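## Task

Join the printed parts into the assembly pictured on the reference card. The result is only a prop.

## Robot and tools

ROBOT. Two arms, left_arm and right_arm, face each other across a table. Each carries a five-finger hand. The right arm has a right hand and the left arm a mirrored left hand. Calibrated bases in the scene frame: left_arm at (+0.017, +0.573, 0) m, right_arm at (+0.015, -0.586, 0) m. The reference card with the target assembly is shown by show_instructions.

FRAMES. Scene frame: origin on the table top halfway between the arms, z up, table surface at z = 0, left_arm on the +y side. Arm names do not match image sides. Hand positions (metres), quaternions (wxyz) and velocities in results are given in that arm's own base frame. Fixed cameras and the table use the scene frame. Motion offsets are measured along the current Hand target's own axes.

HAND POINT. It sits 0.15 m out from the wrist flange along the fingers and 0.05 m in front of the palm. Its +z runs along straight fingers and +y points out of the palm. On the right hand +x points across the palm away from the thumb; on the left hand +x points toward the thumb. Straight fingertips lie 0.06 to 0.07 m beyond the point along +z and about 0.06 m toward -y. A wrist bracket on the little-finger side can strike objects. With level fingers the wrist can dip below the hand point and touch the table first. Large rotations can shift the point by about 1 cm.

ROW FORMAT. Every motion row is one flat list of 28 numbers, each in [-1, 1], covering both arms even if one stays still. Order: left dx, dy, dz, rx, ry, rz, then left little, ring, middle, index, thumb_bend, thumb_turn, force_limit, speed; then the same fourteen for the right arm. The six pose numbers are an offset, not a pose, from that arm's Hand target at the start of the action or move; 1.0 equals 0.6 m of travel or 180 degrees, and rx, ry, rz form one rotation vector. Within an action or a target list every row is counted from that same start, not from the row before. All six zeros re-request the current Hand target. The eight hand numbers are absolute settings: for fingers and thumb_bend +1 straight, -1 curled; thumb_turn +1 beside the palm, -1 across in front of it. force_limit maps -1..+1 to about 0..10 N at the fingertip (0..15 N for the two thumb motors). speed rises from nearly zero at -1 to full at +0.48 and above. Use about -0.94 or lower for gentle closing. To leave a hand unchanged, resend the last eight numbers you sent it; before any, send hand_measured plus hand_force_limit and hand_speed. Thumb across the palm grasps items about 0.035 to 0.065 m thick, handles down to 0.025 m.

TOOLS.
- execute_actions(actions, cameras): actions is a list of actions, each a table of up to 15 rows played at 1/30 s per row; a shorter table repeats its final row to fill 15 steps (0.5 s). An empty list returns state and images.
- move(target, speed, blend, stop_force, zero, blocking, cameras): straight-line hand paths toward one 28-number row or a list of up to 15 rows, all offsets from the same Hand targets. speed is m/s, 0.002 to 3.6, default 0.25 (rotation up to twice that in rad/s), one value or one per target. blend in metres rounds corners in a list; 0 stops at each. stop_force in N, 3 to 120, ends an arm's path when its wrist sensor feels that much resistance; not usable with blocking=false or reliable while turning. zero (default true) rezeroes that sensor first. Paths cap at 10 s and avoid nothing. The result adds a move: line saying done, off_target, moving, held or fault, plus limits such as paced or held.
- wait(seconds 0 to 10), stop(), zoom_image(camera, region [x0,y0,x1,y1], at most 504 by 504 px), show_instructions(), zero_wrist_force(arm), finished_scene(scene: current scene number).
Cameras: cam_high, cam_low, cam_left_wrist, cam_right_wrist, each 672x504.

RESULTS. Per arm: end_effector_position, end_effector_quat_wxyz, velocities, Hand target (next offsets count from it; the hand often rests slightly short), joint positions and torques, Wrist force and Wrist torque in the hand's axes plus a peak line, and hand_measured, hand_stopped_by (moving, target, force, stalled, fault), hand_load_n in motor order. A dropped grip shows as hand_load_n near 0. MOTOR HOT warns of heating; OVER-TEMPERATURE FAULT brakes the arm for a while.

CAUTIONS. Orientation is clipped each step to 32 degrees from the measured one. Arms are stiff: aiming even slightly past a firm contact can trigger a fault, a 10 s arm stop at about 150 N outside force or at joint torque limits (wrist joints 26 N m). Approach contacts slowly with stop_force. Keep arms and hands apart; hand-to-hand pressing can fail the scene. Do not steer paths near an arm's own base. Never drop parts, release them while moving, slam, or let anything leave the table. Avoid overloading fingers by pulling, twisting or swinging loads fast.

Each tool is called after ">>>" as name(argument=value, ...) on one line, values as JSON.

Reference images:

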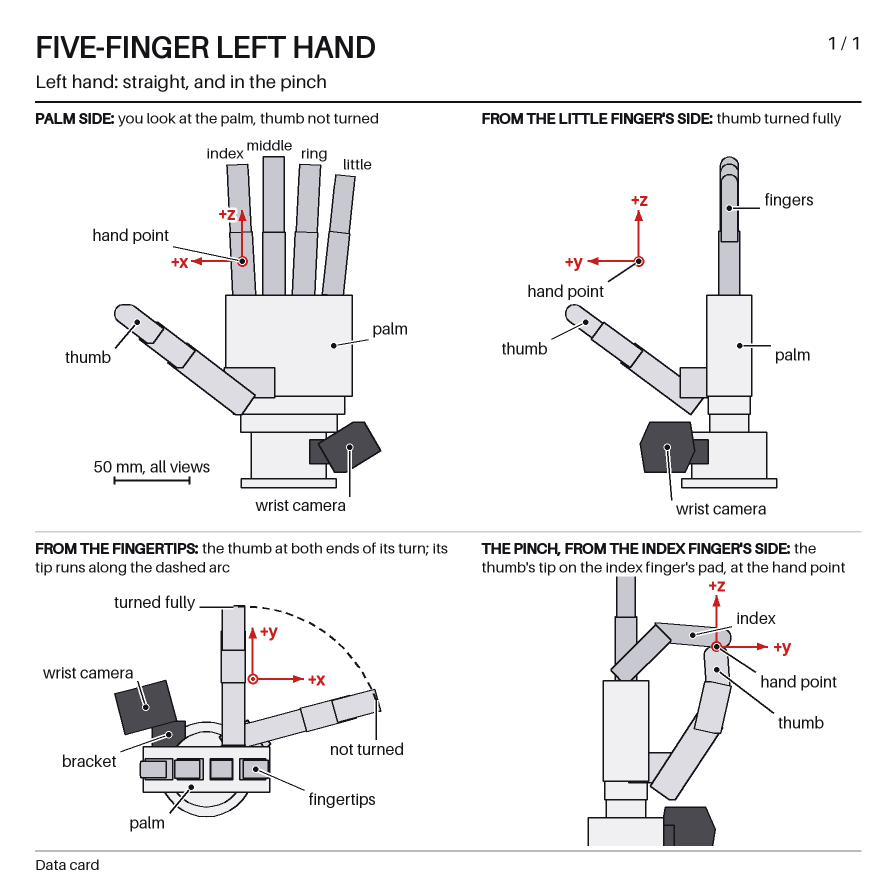

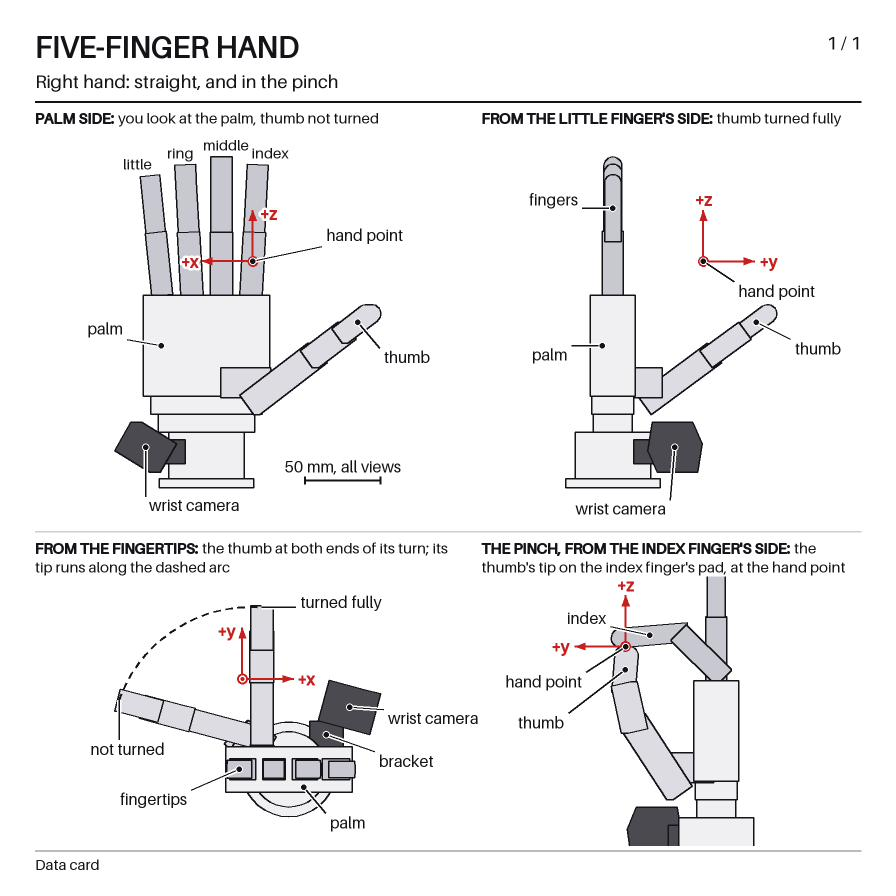

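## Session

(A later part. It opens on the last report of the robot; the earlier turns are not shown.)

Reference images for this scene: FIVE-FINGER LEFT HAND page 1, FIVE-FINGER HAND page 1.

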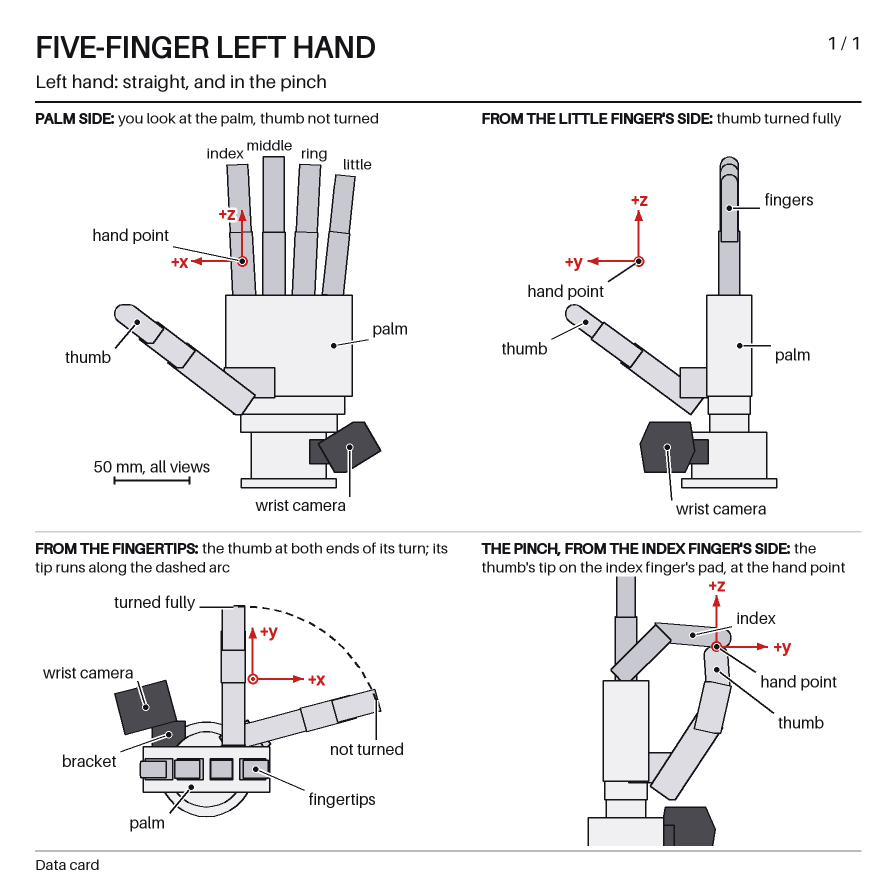

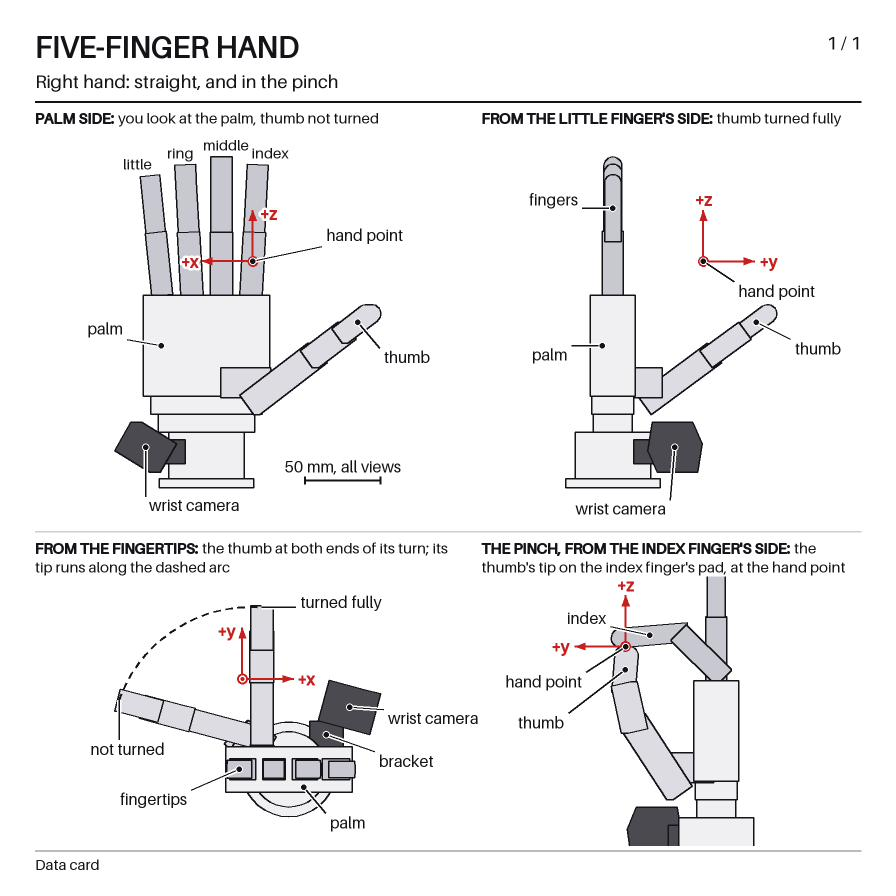

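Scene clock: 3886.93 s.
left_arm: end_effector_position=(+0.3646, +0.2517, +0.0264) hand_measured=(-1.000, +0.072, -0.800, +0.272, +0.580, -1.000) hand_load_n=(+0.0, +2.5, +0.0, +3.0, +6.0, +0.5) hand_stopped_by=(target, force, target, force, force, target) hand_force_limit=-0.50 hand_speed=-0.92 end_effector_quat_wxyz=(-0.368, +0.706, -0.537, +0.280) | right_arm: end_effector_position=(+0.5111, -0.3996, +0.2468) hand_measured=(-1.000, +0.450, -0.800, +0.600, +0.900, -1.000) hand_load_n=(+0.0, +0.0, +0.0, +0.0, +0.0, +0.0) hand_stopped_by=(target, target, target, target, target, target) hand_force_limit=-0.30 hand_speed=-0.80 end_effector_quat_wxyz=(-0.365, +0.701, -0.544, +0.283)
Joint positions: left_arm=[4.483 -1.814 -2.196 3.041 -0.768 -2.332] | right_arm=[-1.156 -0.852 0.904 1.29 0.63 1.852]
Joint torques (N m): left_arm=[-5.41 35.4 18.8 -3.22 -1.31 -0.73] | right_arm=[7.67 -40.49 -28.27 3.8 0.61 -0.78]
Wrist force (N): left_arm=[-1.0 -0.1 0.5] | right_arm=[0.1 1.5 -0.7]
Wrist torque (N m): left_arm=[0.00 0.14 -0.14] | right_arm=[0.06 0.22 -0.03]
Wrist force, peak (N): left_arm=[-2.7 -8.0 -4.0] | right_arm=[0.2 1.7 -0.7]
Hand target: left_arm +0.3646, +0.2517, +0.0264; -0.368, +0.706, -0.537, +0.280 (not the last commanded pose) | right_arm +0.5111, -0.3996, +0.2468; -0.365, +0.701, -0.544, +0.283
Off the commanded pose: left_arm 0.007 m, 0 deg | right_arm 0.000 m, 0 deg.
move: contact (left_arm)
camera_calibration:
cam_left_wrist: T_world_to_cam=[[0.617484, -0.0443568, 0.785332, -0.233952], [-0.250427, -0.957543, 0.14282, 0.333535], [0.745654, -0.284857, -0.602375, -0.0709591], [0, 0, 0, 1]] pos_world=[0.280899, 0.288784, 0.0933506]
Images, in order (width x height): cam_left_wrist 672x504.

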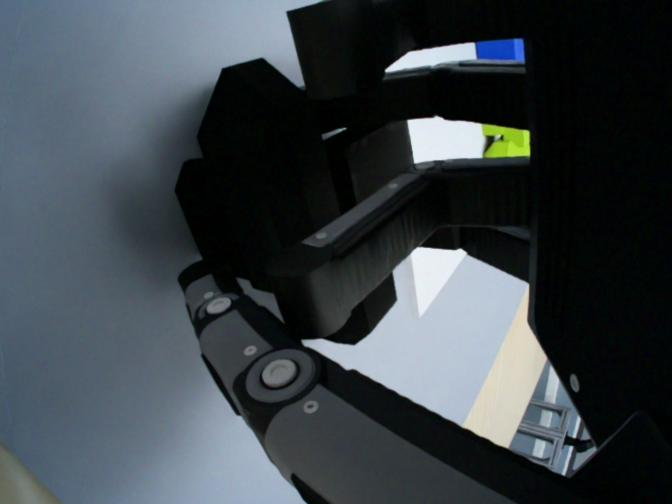

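>>> move(target=[0, 0, 0, 0, 0, 0, -1, 0.0, -0.8, 0.2, 0.75, -1, -0.5, -0.85, 0, 0, 0, 0, 0, 0, -1, 0.45, -0.8, 0.6, 0.9, -1, -0.3, -0.8], speed=0.02, cameras=["cam_left_wrist"])

Scene clock: 3904.10 s.
left_arm: end_effector_position=(+0.3646, +0.2517, +0.0264) hand_measured=(-1.000, +0.072, -0.800, +0.272, +0.750, -1.000) hand_load_n=(+0.5, +0.0, +0.5, +0.0, +0.0, +0.0) hand_stopped_by=(target, force, target, force, target, target) hand_force_limit=-0.50 hand_speed=-0.85 end_effector_quat_wxyz=(-0.368, +0.706, -0.537, +0.280) | right_arm: end_effector_position=(+0.5111, -0.3996, +0.2468) hand_measured=(-1.000, +0.450, -0.800, +0.600, +0.900, -1.000) hand_load_n=(+0.0, +0.0, +0.0, +0.0, +0.0, +0.0) hand_stopped_by=(target, target, target, target, target, target) hand_force_limit=-0.30 hand_speed=-0.80 end_effector_quat_wxyz=(-0.365, +0.701, -0.544, +0.283)
Joint positions: left_arm=[4.483 -1.814 -2.196 3.041 -0.768 -2.332] | right_arm=[-1.156 -0.852 0.904 1.29 0.63 1.852]
Joint torques (N m): left_arm=[-5.29 32.36 16.18 -3.21 -1.27 -0.82] | right_arm=[7.58 -40.76 -28.53 3.83 0.5 -0.79]
Wrist force (N): left_arm=[-1.3 0.0 0.9] | right_arm=[0.2 1.5 -0.6]
Wrist torque (N m): left_arm=[-0.01 0.19 -0.14] | right_arm=[0.05 0.20 -0.02]
Wrist force, peak (N): left_arm=[-1.2 -2.8 -0.1] | right_arm=[0.1 1.7 -0.8]
Hand target: left_arm +0.3646, +0.2517, +0.0264; -0.368, +0.706, -0.537, +0.280 | right_arm +0.5111, -0.3996, +0.2468; -0.365, +0.701, -0.544, +0.283
Off the commanded pose: left_arm 0.000 m, 0 deg | right_arm 0.000 m, 0 deg.
move: done
camera_calibration:
cam_left_wrist: T_world_to_cam=[[0.617484, -0.0443568, 0.785332, -0.233952], [-0.250427, -0.957543, 0.14282, 0.333535], [0.745654, -0.284857, -0.602375, -0.0709591], [0, 0, 0, 1]] pos_world=[0.280899, 0.288784, 0.0933506]
Images, in order (width x height): cam_left_wrist 672x504.

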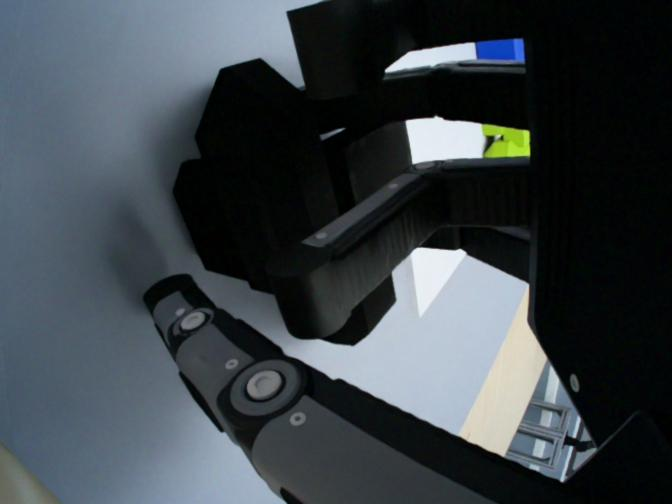

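>>> move(target=[0, 0, 0, 0, 0, 0, -1, 0.25, -0.8, 0.42, 0.8, -1, -0.5, -0.8, 0, 0, 0, 0, 0, 0, -1, 0.45, -0.8, 0.6, 0.9, -1, -0.3, -0.8], speed=0.02, cameras=["cam_left_wrist"])

Scene clock: 3910.67 s.
left_arm: end_effector_position=(+0.3646, +0.2517, +0.0264) hand_measured=(-1.000, +0.250, -0.800, +0.420, +0.800, -1.000) hand_load_n=(+0.0, +0.0, +0.0, +0.0, +0.0, +0.0) hand_stopped_by=(target, target, target, target, target, target) hand_force_limit=-0.50 hand_speed=-0.80 end_effector_quat_wxyz=(-0.368, +0.706, -0.537, +0.280) | right_arm: end_effector_position=(+0.5111, -0.3996, +0.2468) hand_measured=(-1.000, +0.450, -0.800, +0.600, +0.900, -1.000) hand_load_n=(+0.0, +0.0, +0.0, -0.5, +0.5, +0.0) hand_stopped_by=(target, target, target, target, target, target) hand_force_limit=-0.30 hand_speed=-0.80 end_effector_quat_wxyz=(-0.365, +0.701, -0.544, +0.283)
Joint positions: left_arm=[4.483 -1.814 -2.196 3.041 -0.768 -2.332] | right_arm=[-1.156 -0.852 0.904 1.29 0.63 1.852]
Joint torques (N m): left_arm=[-5.23 22.05 4.18 -3.11 -1.14 -0.76] | right_arm=[7.32 -40.28 -28.27 3.83 0.53 -0.88]
Wrist force (N): left_arm=[-1.3 -0.4 0.3] | right_arm=[0.4 1.4 -0.7]
Wrist torque (N m): left_arm=[-0.02 0.15 -0.13] | right_arm=[0.05 0.17 -0.01]
Wrist force, peak (N): left_arm=[-1.8 -0.2 0.5] | right_arm=[0.2 1.7 -0.7]
Hand target: left_arm +0.3646, +0.2517, +0.0264; -0.368, +0.706, -0.537, +0.280 | right_arm +0.5111, -0.3996, +0.2468; -0.365, +0.701, -0.544, +0.283
Off the commanded pose: left_arm 0.000 m, 0 deg | right_arm 0.000 m, 0 deg.
move: done
camera_calibration:
cam_left_wrist: T_world_to_cam=[[0.617484, -0.0443568, 0.785332, -0.233952], [-0.250427, -0.957543, 0.14282, 0.333535], [0.745654, -0.284857, -0.602375, -0.0709591], [0, 0, 0, 1]] pos_world=[0.280899, 0.288784, 0.0933506]
Images, in order (width x height): cam_left_wrist 672x504.

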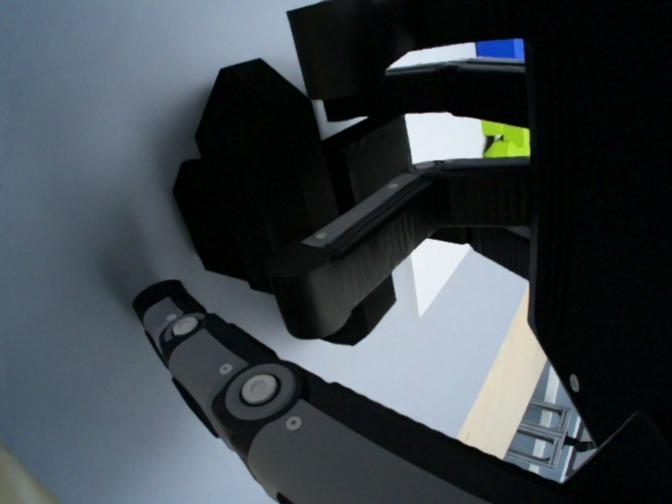

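>>> move(target=[-0.00333, -0.00137, -0.00096, 0, 0, 0, -1, 0.25, -0.8, 0.42, 0.8, -1, -0.5, -0.8, 0, 0, 0, 0, 0, 0, -1, 0.45, -0.8, 0.6, 0.9, -1, -0.3, -0.8], speed=0.01)

>>> move(target=[0, 0, 0, 0, 0, 0, -1, 0.13, -0.8, 0.33, 0.64, -1, -0.7, -0.8, 0, 0, 0, 0, 0, 0, -1, 0.45, -0.8, 0.6, 0.9, -1, -0.3, -0.8], speed=0.01, cameras=["cam_left_wrist"])

Scene clock: 3924.73 s.
left_arm: end_effector_position=(+0.3641, +0.2535, +0.0273) hand_measured=(-1.000, +0.250, -0.800, +0.420, +0.800, -1.000) hand_load_n=(+0.0, +0.0, +0.0, +0.0, +0.0, +0.0) hand_stopped_by=(target, target, target, target, target, target) hand_force_limit=-0.50 hand_speed=-0.80 end_effector_quat_wxyz=(-0.368, +0.706, -0.537, +0.280) | right_arm: end_effector_position=(+0.5111, -0.3996, +0.2468) hand_measured=(-1.000, +0.450, -0.800, +0.600, +0.900, -1.000) hand_load_n=(+0.0, +0.0, +0.0, +0.0, +0.0, +0.0) hand_stopped_by=(target, target, target, target, target, target) hand_force_limit=-0.30 hand_speed=-0.80 end_effector_quat_wxyz=(-0.365, +0.701, -0.544, +0.283)
Joint positions: left_arm=[4.486 -1.815 -2.192 3.035 -0.767 -2.329] | right_arm=[-1.156 -0.852 0.904 1.29 0.63 1.852]
Joint torques (N m): left_arm=[7.67 8.42 18.14 -3.26 3.28 2.64] | right_arm=[7.28 -40.78 -28.8 3.71 0.43 -0.92]
Wrist force (N): left_arm=[-1.1 -0.1 0.6] | right_arm=[0.2 1.5 -0.5]
Wrist torque (N m): left_arm=[-0.01 0.12 -0.24] | right_arm=[0.06 0.19 -0.02]
Wrist force, peak (N): left_arm=[-1.8 -0.1 0.5] | right_arm=[0.4 1.6 -0.9]
Hand target: left_arm +0.3641, +0.2536, +0.0274; -0.368, +0.706, -0.537, +0.280 | right_arm +0.5111, -0.3996, +0.2468; -0.365, +0.701, -0.544, +0.283
Off the commanded pose: left_arm 0.000 m, 0 deg | right_arm 0.000 m, 0 deg.
move: done

Scene clock: 3925.57 s.
left_arm: end_effector_position=(+0.3641, +0.2536, +0.0274) hand_measured=(-1.000, +0.130, -0.800, +0.330, +0.640, -1.000) hand_load_n=(+0.0, +0.0, +0.0, +0.5, +0.0, +0.0) hand_stopped_by=(target, target, target, target, target, target) hand_force_limit=-0.70 hand_speed=-0.80 end_effector_quat_wxyz=(-0.368, +0.706, -0.537, +0.280) | right_arm: end_effector_position=(+0.5111, -0.3996, +0.2468) hand_measured=(-1.000, +0.450, -0.800, +0.600, +0.900, -1.000) hand_load_n=(+0.0, +0.0, +0.0, +0.0, +0.0, +0.0) hand_stopped_by=(target, target, target, target, target, target) hand_force_limit=-0.30 hand_speed=-0.80 end_effector_quat_wxyz=(-0.365, +0.701, -0.544, +0.283)
Joint positions: left_arm=[4.486 -1.815 -2.192 3.034 -0.766 -2.328] | right_arm=[-1.156 -0.852 0.904 1.29 0.63 1.852]
Joint torques (N m): left_arm=[7.67 8.67 19.34 -3.23 3.06 2.77] | right_arm=[7.19 -41.33 -28.71 3.79 0.37 -0.78]
Wrist force (N): left_arm=[-1.1 -0.1 0.6] | right_arm=[0.1 1.4 -0.7]
Wrist torque (N m): left_arm=[0.01 0.13 -0.23] | right_arm=[0.05 0.21 -0.02]
Wrist force, peak (N): left_arm=[-1.5 -0.2 0.6] | right_arm=[0.2 1.7 -0.8]
Hand target: left_arm +0.3641, +0.2536, +0.0274; -0.368, +0.706, -0.537, +0.280 | right_arm +0.5111, -0.3996, +0.2468; -0.365, +0.701, -0.544, +0.283
Off the commanded pose: left_arm 0.000 m, 0 deg | right_arm 0.000 m, 0 deg.
move: done
camera_calibration:
cam_left_wrist: T_world_to_cam=[[0.617484, -0.0443568, 0.785332, -0.23434], [-0.250427, -0.957543, 0.14282, 0.335182], [0.745654, -0.284857, -0.602375, -0.0694141], [0, 0, 0, 1]] pos_world=[0.280399, 0.290784, 0.0943506]
Images, in order (width x height): cam_left_wrist 672x504.

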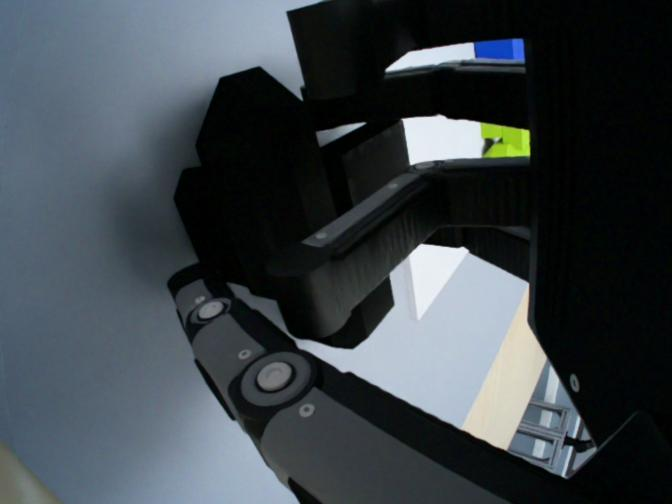

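>>> move(target=[0, 0, 0, 0, 0, 0, -1, 0.01, -0.8, 0.21, 0.46, -1, -0.7, -0.85, 0, 0, 0, 0, 0, 0, -1, 0.45, -0.8, 0.6, 0.9, -1, -0.3, -0.8], speed=0.01, cameras=["cam_left_wrist"])

>>> move(target=[0, 0, 0, 0, 0, 0, -1, -0.07, -0.8, 0.13, 0.4, -1, -0.5, -0.92, 0, 0, 0, 0, 0, 0, -1, 0.45, -0.8, 0.6, 0.9, -1, -0.3, -0.8], speed=0.01, cameras=["cam_left_wrist"])

Scene clock: 3933.83 s.
left_arm: end_effector_position=(+0.3641, +0.2536, +0.0274) hand_measured=(-1.000, +0.050, -0.800, +0.262, +0.606, -1.000) hand_load_n=(+0.0, +4.5, +0.0, +1.0, +4.5, +2.0) hand_stopped_by=(target, force, target, force, force, target) hand_force_limit=-0.70 hand_speed=-0.85 end_effector_quat_wxyz=(-0.368, +0.706, -0.537, +0.280) | right_arm: end_effector_position=(+0.5111, -0.3996, +0.2468) hand_measured=(-1.000, +0.450, -0.800, +0.600, +0.900, -1.000) hand_load_n=(+0.0, +0.0, +0.0, +0.0, +0.0, +0.0) hand_stopped_by=(target, target, target, target, target, target) hand_force_limit=-0.30 hand_speed=-0.80 end_effector_quat_wxyz=(-0.365, +0.701, -0.544, +0.283)
Joint positions: left_arm=[4.486 -1.815 -2.192 3.034 -0.766 -2.328] | right_arm=[-1.156 -0.852 0.904 1.29 0.63 1.852]
Joint torques (N m): left_arm=[7.46 8.08 17.33 -3.09 2.4 2.85] | right_arm=[7.63 -40.68 -28.7 3.65 0.37 -0.83]
Wrist force (N): left_arm=[-1.6 -3.1 -1.9] | right_arm=[0.1 1.3 -0.8]
Wrist torque (N m): left_arm=[-0.11 0.14 -0.21] | right_arm=[0.04 0.21 -0.02]
Wrist force, peak (N): left_arm=[-1.6 -3.1 -1.9] | right_arm=[0.3 1.7 -0.8]
Hand target: left_arm +0.3641, +0.2536, +0.0274; -0.368, +0.706, -0.537, +0.280 | right_arm +0.5111, -0.3996, +0.2468; -0.365, +0.701, -0.544, +0.283
Off the commanded pose: left_arm 0.000 m, 0 deg | right_arm 0.000 m, 0 deg.
move: done
camera_calibration:
cam_left_wrist: T_world_to_cam=[[0.617437, -0.0443399, 0.785369, -0.234335], [-0.25041, -0.95755, 0.142805, 0.335181], [0.745698, -0.284837, -0.60233, -0.0694367], [0, 0, 0, 1]] pos_world=[0.280399, 0.290784, 0.0943505]
Images, in order (width x height): cam_left_wrist 672x504.

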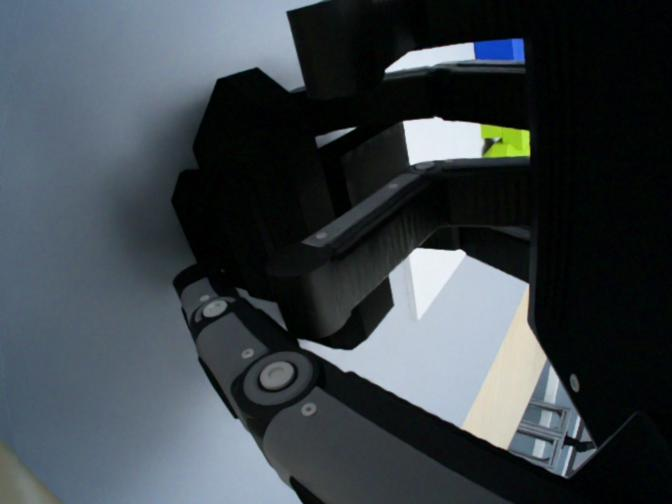

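Scene clock: 3934.33 s.
left_arm: end_effector_position=(+0.3641, +0.2536, +0.0274) hand_measured=(-1.000, +0.050, -0.800, +0.256, +0.608, -1.000) hand_load_n=(+0.0, +4.0, +0.0, +2.5, +5.0, +1.5) hand_stopped_by=(target, force, target, force, force, target) hand_force_limit=-0.50 hand_speed=-0.92 end_effector_quat_wxyz=(-0.368, +0.706, -0.537, +0.280) | right_arm: end_effector_position=(+0.5111, -0.3996, +0.2468) hand_measured=(-1.000, +0.450, -0.800, +0.600, +0.900, -1.000) hand_load_n=(+0.0, +0.0, +0.0, +0.0, +0.0, +0.0) hand_stopped_by=(target, target, target, target, target, target) hand_force_limit=-0.30 hand_speed=-0.80 end_effector_quat_wxyz=(-0.365, +0.701, -0.544, +0.283)
Joint positions: left_arm=[4.486 -1.815 -2.192 3.034 -0.766 -2.328] | right_arm=[-1.156 -0.852 0.904 1.29 0.63 1.852]
Joint torques (N m): left_arm=[7.09 8.16 15.99 -2.91 1.31 2.72] | right_arm=[7.03 -41.25 -27.89 3.66 0.34 -0.97]
Wrist force (N): left_arm=[-1.0 -4.0 -1.2] | right_arm=[0.2 1.6 -0.8]
Wrist torque (N m): left_arm=[-0.16 0.13 -0.20] | right_arm=[0.08 0.20 -0.01]
Wrist force, peak (N): left_arm=[-1.2 -4.4 -1.5] | right_arm=[0.3 1.6 -0.8]
Hand target: left_arm +0.3641, +0.2536, +0.0274; -0.368, +0.706, -0.537, +0.280 | right_arm +0.5111, -0.3996, +0.2468; -0.365, +0.701, -0.544, +0.283
Off the commanded pose: left_arm 0.000 m, 0 deg | right_arm 0.000 m, 0 deg.
move: done
camera_calibration:
cam_left_wrist: T_world_to_cam=[[0.617437, -0.0443399, 0.785369, -0.234335], [-0.25041, -0.95755, 0.142805, 0.335181], [0.745698, -0.284837, -0.60233, -0.0694367], [0, 0, 0, 1]] pos_world=[0.280399, 0.290784, 0.0943505]
Images, in order (width x height): cam_left_wrist 672x504.

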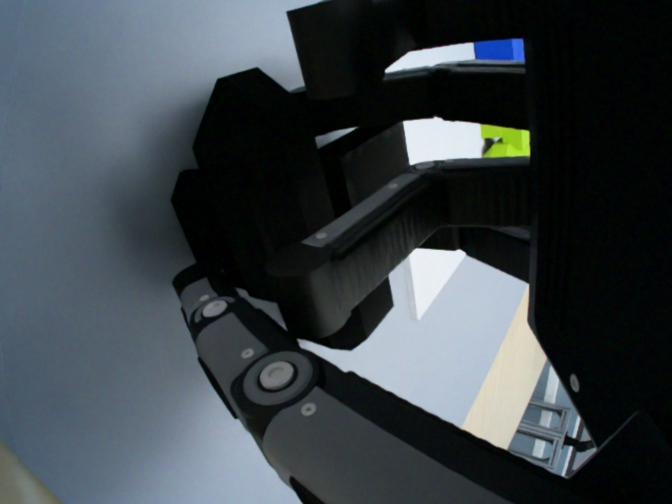

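>>> move(target=[[0, -0.06499, -0.0455, 0, 0, 0, -1, -0.07, -0.8, 0.13, 0.4, -1, -0.5, -0.92, 0, 0, 0, 0, 0, 0, -1, 0.45, -0.8, 0.6, 0.9, -1, -0.3, -0.8], [0.00267, -0.18925, 0.13198, 0, 0, 0, -1, -0.07, -0.8, 0.13, 0.4, -1, -0.5, -0.92, 0, 0, 0, 0, 0, 0, -1, 0.45, -0.8, 0.6, 0.9, -1, -0.3, -0.8], [0.00267, -0.16195, 0.1511, 0, 0, 0, -1, -0.07, -0.8, 0.13, 0.4, -1, -0.5, -0.92, 0, 0, 0, 0, 0, 0, -1, 0.45, -0.8, 0.6, 0.9, -1, -0.3, -0.8]], speed=[0.03, 0.08, 0.05], blend=[0.01, 0.01, 0], cameras=["cam_left_wrist", "cam_right_wrist"])

>>> zoom_image(camera="cam_right_wrist", region=[360, 110, 450, 200])

>>> zoom_image(camera="cam_left_wrist", region=[280, 60, 460, 240])

Scene clock: 3962.93 s.
left_arm: end_effector_position=(+0.4897, +0.2868, +0.0552) hand_measured=(-1.000, +0.050, -0.800, +0.256, +0.608, -1.000) hand_load_n=(+0.0, +3.5, +0.0, +2.0, +6.0, +1.5) hand_stopped_by=(target, force, target, force, force, target) hand_force_limit=-0.50 hand_speed=-0.92 end_effector_quat_wxyz=(-0.368, +0.706, -0.537, +0.280) | right_arm: end_effector_position=(+0.5111, -0.3996, +0.2468) hand_measured=(-1.000, +0.450, -0.800, +0.600, +0.900, -1.000) hand_load_n=(+0.5, +0.0, +0.0, -0.5, +0.0, +0.0) hand_stopped_by=(target, target, target, target, target, target) hand_force_limit=-0.30 hand_speed=-0.80 end_effector_quat_wxyz=(-0.365, +0.701, -0.544, +0.283)
Joint positions: left_arm=[4.174 -1.941 -1.856 3.029 -0.97 -2.641] | right_arm=[-1.156 -0.852 0.904 1.29 0.63 1.852]
Joint torques (N m): left_arm=[-6.65 17.71 6.86 0.8 -1.85 -2.58] | right_arm=[7.73 -41.37 -28.56 3.53 0.21 -0.74]
Wrist force (N): left_arm=[-1.5 0.0 0.4] | right_arm=[0.1 1.5 -0.7]
Wrist torque (N m): left_arm=[0.01 0.17 -0.07] | right_arm=[0.08 0.21 -0.02]
Wrist force, peak (N): left_arm=[-1.3 -4.5 -1.5] | right_arm=[0.3 1.7 -0.6]
Hand target: left_arm +0.4897, +0.2868, +0.0550; -0.368, +0.706, -0.537, +0.280 | right_arm +0.5111, -0.3996, +0.2468; -0.365, +0.701, -0.544, +0.283
Off the commanded pose: left_arm 0.000 m, 0 deg | right_arm 0.000 m, 0 deg.
move: done
camera_calibration:
cam_left_wrist: T_world_to_cam=[[0.617484, -0.0443568, 0.785332, -0.332334], [-0.250427, -0.957543, 0.14282, 0.394442], [0.745654, -0.284857, -0.602375, -0.136805], [0, 0, 0, 1]] pos_world=[0.405999, 0.323984, 0.122251]
cam_right_wrist: T_world_to_cam=[[-0.463724, -0.40229, -0.789381, 0.270536], [-0.762698, 0.634635, 0.124621, 0.605309], [0.450835, 0.659849, -0.601121, 0.300994], [0, 0, 0, 1]] pos_world=[0.451424, -0.473926, 0.319056]
Images, in order (width x height): cam_left_wrist 672x504, cam_right_wrist 672x504.

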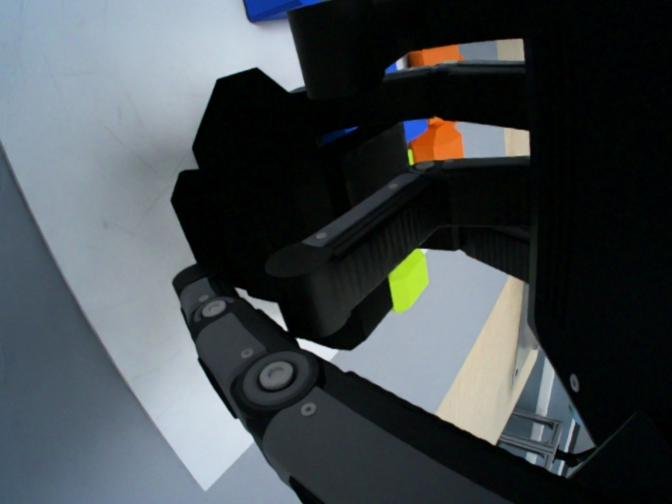

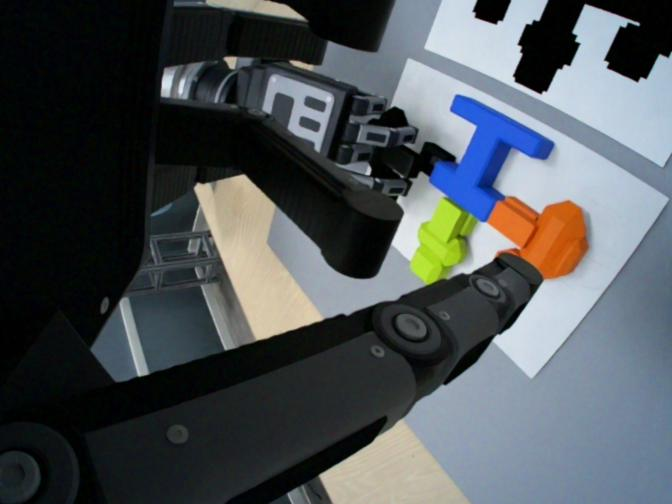

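Scaled by 5.600 from the camera's 672x504 image, which has a finer 960x720 frame.

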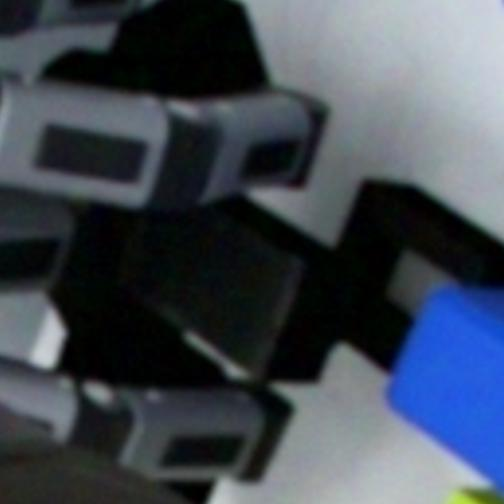

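Scaled by 2.800 from the camera's 672x504 image, which has a finer 960x720 frame.

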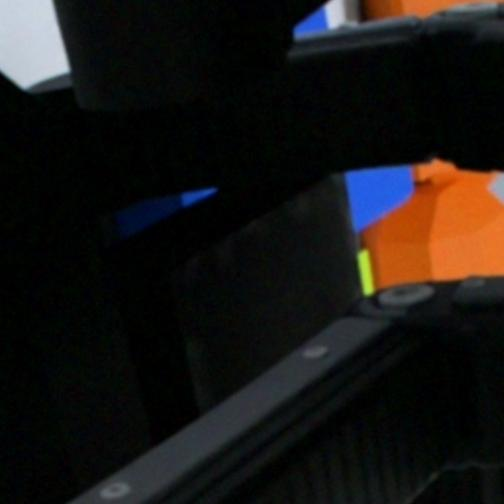

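>>> zoom_image(camera="cam_left_wrist", region=[370, 100, 440, 180])

>>> zoom_image(camera="cam_right_wrist", region=[380, 130, 440, 190])

Scaled by 6.300 from the camera's 672x504 image, which has a finer 960x720 frame.

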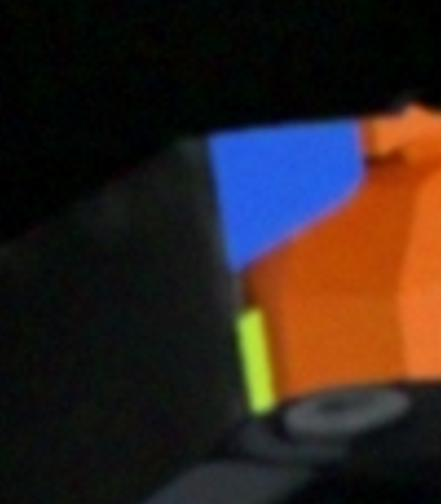

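Scaled by 8.400 from the camera's 672x504 image, which has a finer 960x720 frame.

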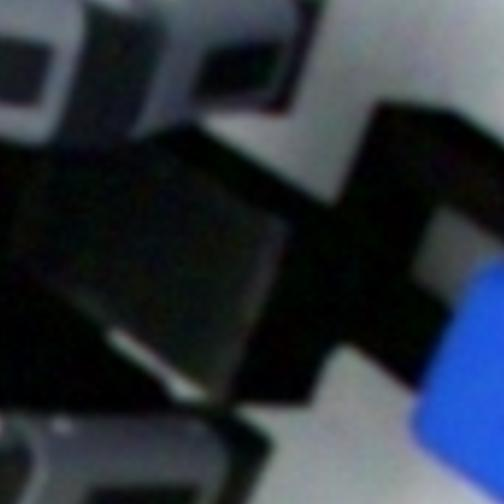

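>>> zoom_image(camera="cam_left_wrist", region=[160, 40, 310, 210])

>>> zoom_image(camera="cam_left_wrist", region=[160, 160, 420, 360])

Scaled by 2.965 from the camera's 672x504 image, which has a finer 960x720 frame.

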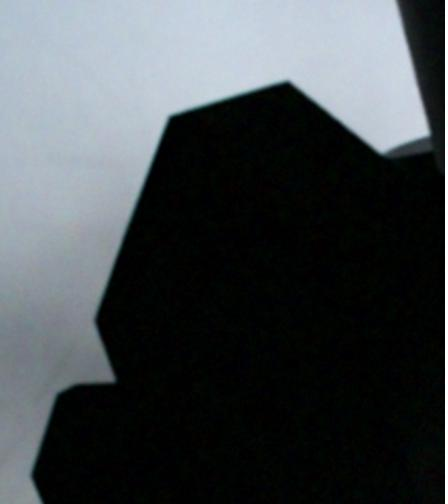

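Scaled by 1.938 from the camera's 672x504 image, which has a finer 960x720 frame.

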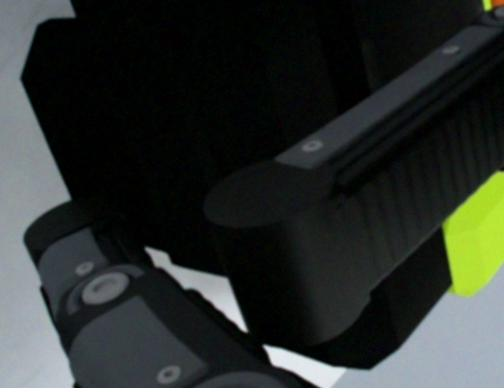

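>>> move(target=[[-0.00099, -0.00049, 0.0007, 0, 0.00455, 0.00319, -1, -0.07, -0.8, 0.13, 0.4, -1, -0.5, -0.92, 0, 0, 0, 0, 0, 0, -1, 0.45, -0.8, 0.6, 0.9, -1, -0.3, -0.8], [-0.00099, 0.01726, 0.01313, 0, 0.00455, 0.00319, -1, -0.07, -0.8, 0.13, 0.4, -1, -0.5, -0.92, 0, 0, 0, 0, 0, 0, -1, 0.45, -0.8, 0.6, 0.9, -1, -0.3, -0.8]], speed=0.02, stop_force=4, cameras=["cam_right_wrist", "cam_left_wrist"])

>>> zoom_image(camera="cam_right_wrist", region=[370, 120, 450, 200])

Scene clock: 4046.43 s.
left_arm: end_effector_position=(+0.4901, +0.2876, +0.0420) hand_measured=(-1.000, +0.050, -0.800, +0.256, +0.608, -1.000) hand_load_n=(+0.0, +3.5, +0.0, +2.0, +6.0, +1.5) hand_stopped_by=(target, force, target, force, force, target) hand_force_limit=-0.50 hand_speed=-0.92 end_effector_quat_wxyz=(-0.365, +0.701, -0.543, +0.283) | right_arm: end_effector_position=(+0.5111, -0.3996, +0.2468) hand_measured=(-1.000, +0.450, -0.800, +0.600, +0.900, -1.000) hand_load_n=(+0.0, +0.0, +0.5, +0.0, +0.0, +0.5) hand_stopped_by=(target, target, target, target, target, target) hand_force_limit=-0.30 hand_speed=-0.80 end_effector_quat_wxyz=(-0.365, +0.701, -0.544, +0.283)
Joint positions: left_arm=[4.178 -1.969 -1.86 3.049 -0.954 -2.623] | right_arm=[-1.156 -0.852 0.904 1.29 0.63 1.852]
Joint torques (N m): left_arm=[4.64 17.99 6.83 0.79 2.77 0.56] | right_arm=[7.24 -41.57 -27.68 3.58 0.2 -0.84]
Wrist force (N): left_arm=[-1.2 -0.1 0.6] | right_arm=[0.1 1.3 -0.6]
Wrist torque (N m): left_arm=[-0.02 0.14 -0.24] | right_arm=[0.04 0.21 -0.02]
Wrist force, peak (N): left_arm=[-1.3 0.3 1.2] | right_arm=[0.2 1.7 -0.8]
Hand target: left_arm +0.4901, +0.2876, +0.0420; -0.365, +0.701, -0.543, +0.283 | right_arm +0.5111, -0.3996, +0.2468; -0.365, +0.701, -0.544, +0.283
Off the commanded pose: left_arm 0.000 m, 0 deg | right_arm 0.000 m, 0 deg.
move: done
camera_calibration:
cam_left_wrist: T_world_to_cam=[[0.616586, -0.0552442, 0.785347, -0.318633], [-0.267214, -0.953004, 0.142755, 0.403987], [0.740553, -0.297877, -0.602371, -0.138645], [0, 0, 0, 1]] pos_world=[0.40709, 0.3261, 0.109051]
cam_right_wrist: T_world_to_cam=[[-0.463724, -0.40229, -0.789381, 0.270536], [-0.762698, 0.634635, 0.124621, 0.605309], [0.450835, 0.659849, -0.601121, 0.300994], [0, 0, 0, 1]] pos_world=[0.451424, -0.473926, 0.319056]
Images, in order (width x height): cam_left_wrist 672x504, cam_right_wrist 672x504.

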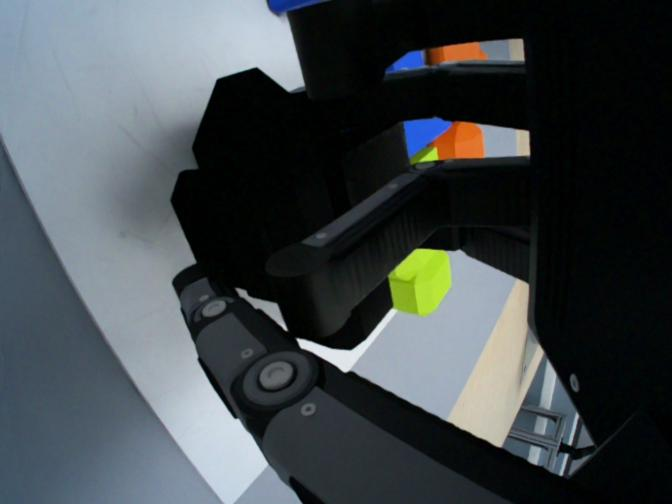

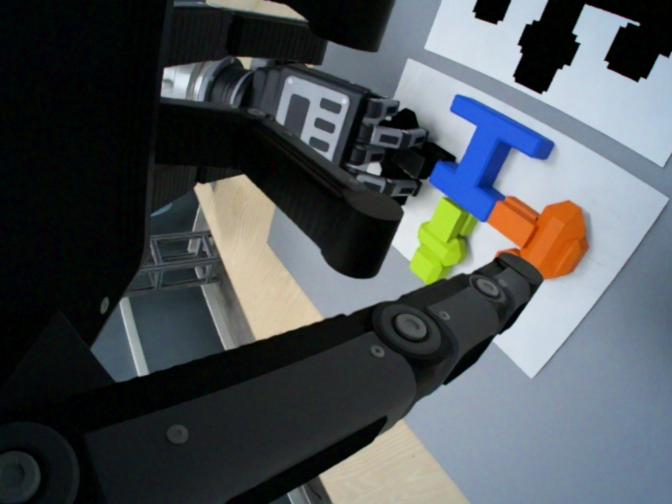

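Scaled by 6.300 from the camera's 672x504 image, which has a finer 960x720 frame.

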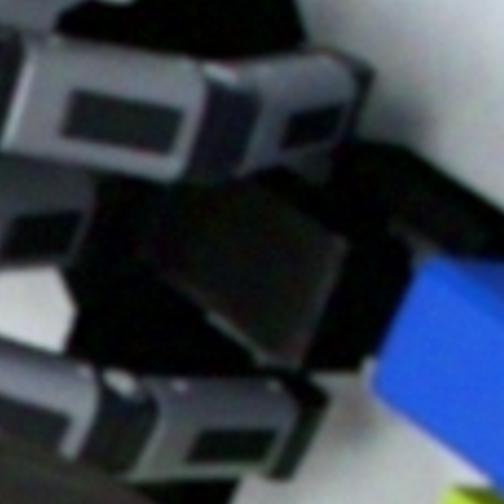

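>>> move(target=[[-0.00083, 0.00038, -0.00055, 0, 0, 0, -1, -0.07, -0.8, 0.13, 0.4, -1, -0.5, -0.92, 0, 0, 0, 0, 0, 0, -1, 0.45, -0.8, 0.6, 0.9, -1, -0.3, -0.8], [-0.00083, 0.01677, 0.01092, 0, 0, 0, -1, -0.07, -0.8, 0.13, 0.4, -1, -0.5, -0.92, 0, 0, 0, 0, 0, 0, -1, 0.45, -0.8, 0.6, 0.9, -1, -0.3, -0.8]], speed=0.01, stop_force=4, cameras=["cam_right_wrist", "cam_left_wrist"])

>>> zoom_image(camera="cam_right_wrist", region=[370, 120, 450, 200])

Scene clock: 4067.23 s.
left_arm: end_effector_position=(+0.4896, +0.2880, +0.0313) hand_measured=(-1.000, +0.050, -0.800, +0.256, +0.608, -1.000) hand_load_n=(+0.0, +4.0, +0.0, +2.5, +5.5, +1.0) hand_stopped_by=(target, force, target, force, force, target) hand_force_limit=-0.50 hand_speed=-0.92 end_effector_quat_wxyz=(-0.365, +0.701, -0.543, +0.283) | right_arm: end_effector_position=(+0.5111, -0.3996, +0.2468) hand_measured=(-1.000, +0.450, -0.800, +0.600, +0.900, -1.000) hand_load_n=(+0.0, +0.0, +0.0, +0.0, -0.5, +0.0) hand_stopped_by=(target, target, target, target, target, target) hand_force_limit=-0.30 hand_speed=-0.80 end_effector_quat_wxyz=(-0.365, +0.701, -0.544, +0.283)
Joint positions: left_arm=[4.18 -1.986 -1.869 3.075 -0.953 -2.621] | right_arm=[-1.156 -0.852 0.904 1.29 0.63 1.852]
Joint torques (N m): left_arm=[3.96 45.12 21.36 -3.28 2.74 2.54] | right_arm=[7.32 -41.92 -27.77 3.54 0.1 -0.81]
Wrist force (N): left_arm=[-4.1 0.2 1.3] | right_arm=[0.0 1.6 -0.6]
Wrist torque (N m): left_arm=[-0.02 0.06 -0.27] | right_arm=[0.07 0.22 -0.02]
Wrist force, peak (N): left_arm=[-5.1 -7.7 -2.4] | right_arm=[0.1 1.7 -0.7]
Hand target: left_arm +0.4896, +0.2880, +0.0313; -0.365, +0.701, -0.543, +0.283 (not the last commanded pose) | right_arm +0.5111, -0.3996, +0.2468; -0.365, +0.701, -0.544, +0.283
Off the commanded pose: left_arm 0.001 m, 0 deg | right_arm 0.000 m, 0 deg.
move: contact (left_arm); path passed 1 of 2 targets
camera_calibration:
cam_left_wrist: T_world_to_cam=[[0.616606, -0.0551871, 0.785335, -0.309847], [-0.267106, -0.953036, 0.142746, 0.405744], [0.740575, -0.297786, -0.602388, -0.144699], [0, 0, 0, 1]] pos_world=[0.40659, 0.3265, 0.0982505]
cam_right_wrist: T_world_to_cam=[[-0.463724, -0.40229, -0.789381, 0.270536], [-0.762698, 0.634635, 0.124621, 0.605309], [0.450835, 0.659849, -0.601121, 0.300994], [0, 0, 0, 1]] pos_world=[0.451424, -0.473926, 0.319056]
Images, in order (width x height): cam_left_wrist 672x504, cam_right_wrist 672x504.

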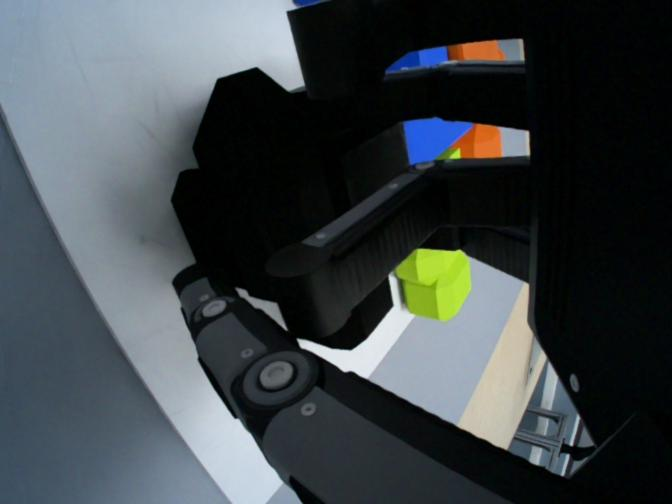

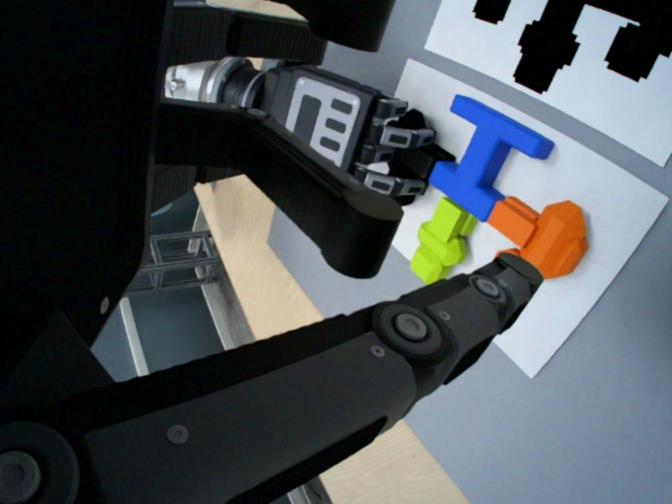

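Scaled by 6.300 from the camera's 672x504 image, which has a finer 960x720 frame.

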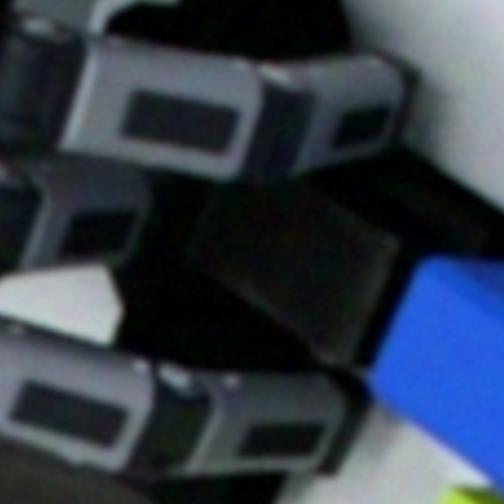

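>>> move(target=[-0.00133, 0, 0, 0, 0, 0, -1, -0.07, -0.8, 0.13, 0.4, -1, -0.5, -0.92, 0, 0, 0, 0, 0, 0, -1, 0.45, -0.8, 0.6, 0.9, -1, -0.3, -0.8], speed=0.005)

Scene clock: 4084.53 s.
left_arm: end_effector_position=(+0.4894, +0.2887, +0.0313) hand_measured=(-1.000, +0.050, -0.800, +0.256, +0.608, -1.000) hand_load_n=(+0.0, +3.5, +0.0, +2.0, +6.0, +1.5) hand_stopped_by=(target, force, target, force, force, target) hand_force_limit=-0.50 hand_speed=-0.92 end_effector_quat_wxyz=(-0.365, +0.701, -0.543, +0.283) | right_arm: end_effector_position=(+0.5111, -0.3996, +0.2468) hand_measured=(-1.000, +0.450, -0.800, +0.600, +0.900, -1.000) hand_load_n=(+0.0, +0.0, +0.0, +0.0, -0.5, +0.0) hand_stopped_by=(target, target, target, target, target, target) hand_force_limit=-0.30 hand_speed=-0.80 end_effector_quat_wxyz=(-0.365, +0.701, -0.544, +0.283)
Joint positions: left_arm=[4.181 -1.986 -1.868 3.074 -0.952 -2.62] | right_arm=[-1.156 -0.852 0.904 1.29 0.63 1.852]
Joint torques (N m): left_arm=[7.63 18.42 22.33 -2.61 2.69 2.88] | right_arm=[7.96 -41.42 -28.55 3.35 0.04 -0.79]
Wrist force (N): left_arm=[-1.3 -0.1 0.3] | right_arm=[0.1 1.5 -0.7]
Wrist torque (N m): left_arm=[0.02 0.18 -0.26] | right_arm=[0.08 0.21 -0.02]
Wrist force, peak (N): left_arm=[-4.6 -1.6 0.9] | right_arm=[0.3 1.7 -0.6]
Hand target: left_arm +0.4894, +0.2887, +0.0313; -0.365, +0.701, -0.543, +0.283 | right_arm +0.5111, -0.3996, +0.2468; -0.365, +0.701, -0.544, +0.283
Off the commanded pose: left_arm 0.000 m, 0 deg | right_arm 0.000 m, 0 deg.
move: done

>>> move(target=[0, 0.01365, 0.00956, 0, 0, 0, -1, -0.07, -0.8, 0.13, 0.4, -1, -0.5, -0.92, 0, 0, 0, 0, 0, 0, -1, 0.45, -0.8, 0.6, 0.9, -1, -0.3, -0.8], speed=0.008, stop_force=4, cameras=["cam_right_wrist", "cam_left_wrist"])

>>> zoom_image(camera="cam_right_wrist", region=[370, 120, 450, 200])

Scene clock: 4098.93 s.
left_arm: end_effector_position=(+0.4894, +0.2888, +0.0311) hand_measured=(-1.000, +0.050, -0.800, +0.256, +0.608, -1.000) hand_load_n=(+0.0, +4.0, +0.0, +2.5, +5.0, +1.0) hand_stopped_by=(target, force, target, force, force, target) hand_force_limit=-0.50 hand_speed=-0.92 end_effector_quat_wxyz=(-0.365, +0.701, -0.543, +0.283) | right_arm: end_effector_position=(+0.5111, -0.3996, +0.2468) hand_measured=(-1.000, +0.450, -0.800, +0.600, +0.900, -1.000) hand_load_n=(+0.0, +0.0, +0.0, +0.0, +0.0, +0.0) hand_stopped_by=(target, target, target, target, target, target) hand_force_limit=-0.30 hand_speed=-0.80 end_effector_quat_wxyz=(-0.365, +0.701, -0.544, +0.283)
Joint positions: left_arm=[4.181 -1.987 -1.868 3.074 -0.952 -2.62] | right_arm=[-1.156 -0.852 0.904 1.29 0.63 1.852]
Joint torques (N m): left_arm=[6.17 43.78 21.37 -2.46 0.18 2.71] | right_arm=[7.22 -41.8 -27.99 3.41 0.12 -0.82]
Wrist force (N): left_arm=[-1.2 -3.0 -1.2] | right_arm=[0.2 1.5 -0.6]
Wrist torque (N m): left_arm=[-0.18 0.16 -0.21] | right_arm=[0.06 0.20 -0.02]
Wrist force, peak (N): left_arm=[-1.9 -6.6 -3.5] | right_arm=[0.2 1.8 -0.6]
Hand target: left_arm +0.4894, +0.2888, +0.0311; -0.365, +0.701, -0.543, +0.283 (not the last commanded pose) | right_arm +0.5111, -0.3996, +0.2468; -0.365, +0.701, -0.544, +0.283
Off the commanded pose: left_arm 0.010 m, 0 deg | right_arm 0.000 m, 0 deg.
move: contact (left_arm)
camera_calibration:
cam_left_wrist: T_world_to_cam=[[0.616604, -0.0551751, 0.785337, -0.309526], [-0.26717, -0.953008, 0.142812, 0.406492], [0.740553, -0.297877, -0.60237, -0.144395], [0, 0, 0, 1]] pos_world=[0.40639, 0.3273, 0.0980506]
cam_right_wrist: T_world_to_cam=[[-0.463724, -0.40229, -0.789381, 0.270536], [-0.762698, 0.634635, 0.124621, 0.605309], [0.450835, 0.659849, -0.601121, 0.300994], [0, 0, 0, 1]] pos_world=[0.451424, -0.473926, 0.319056]
Images, in order (width x height): cam_left_wrist 672x504, cam_right_wrist 672x504.

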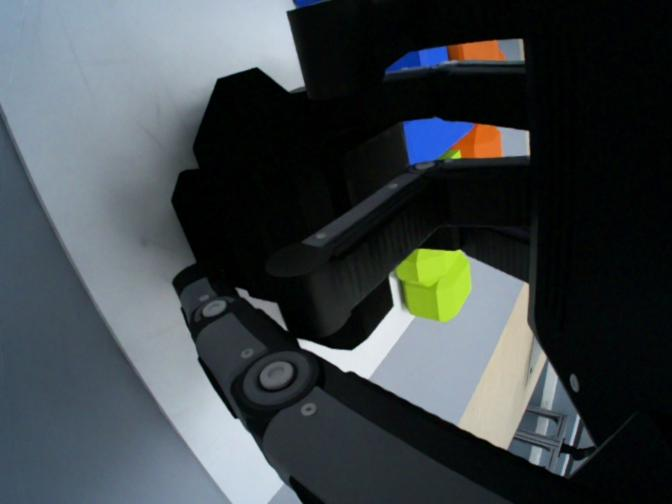

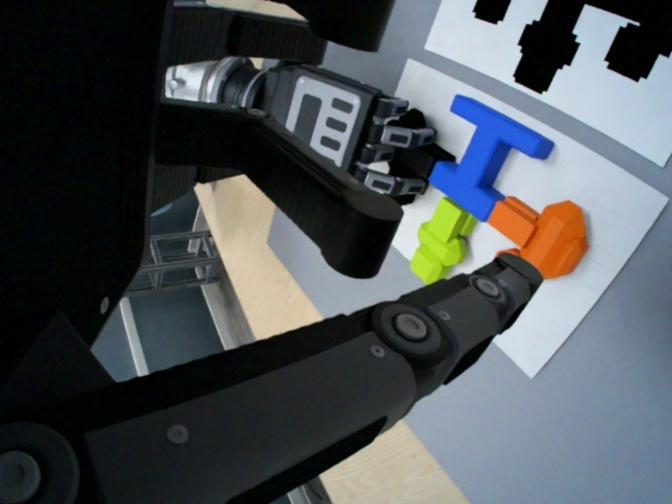

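Scaled by 6.300 from the camera's 672x504 image, which has a finer 960x720 frame.

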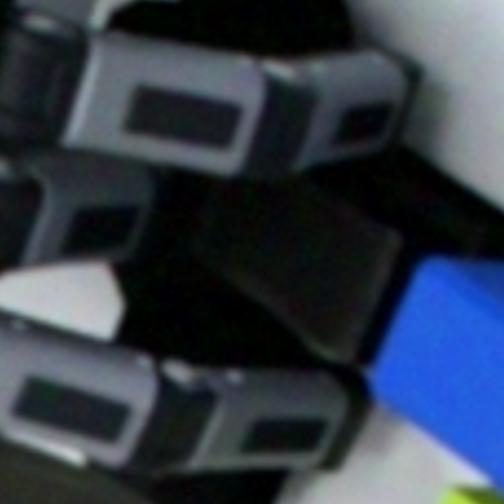

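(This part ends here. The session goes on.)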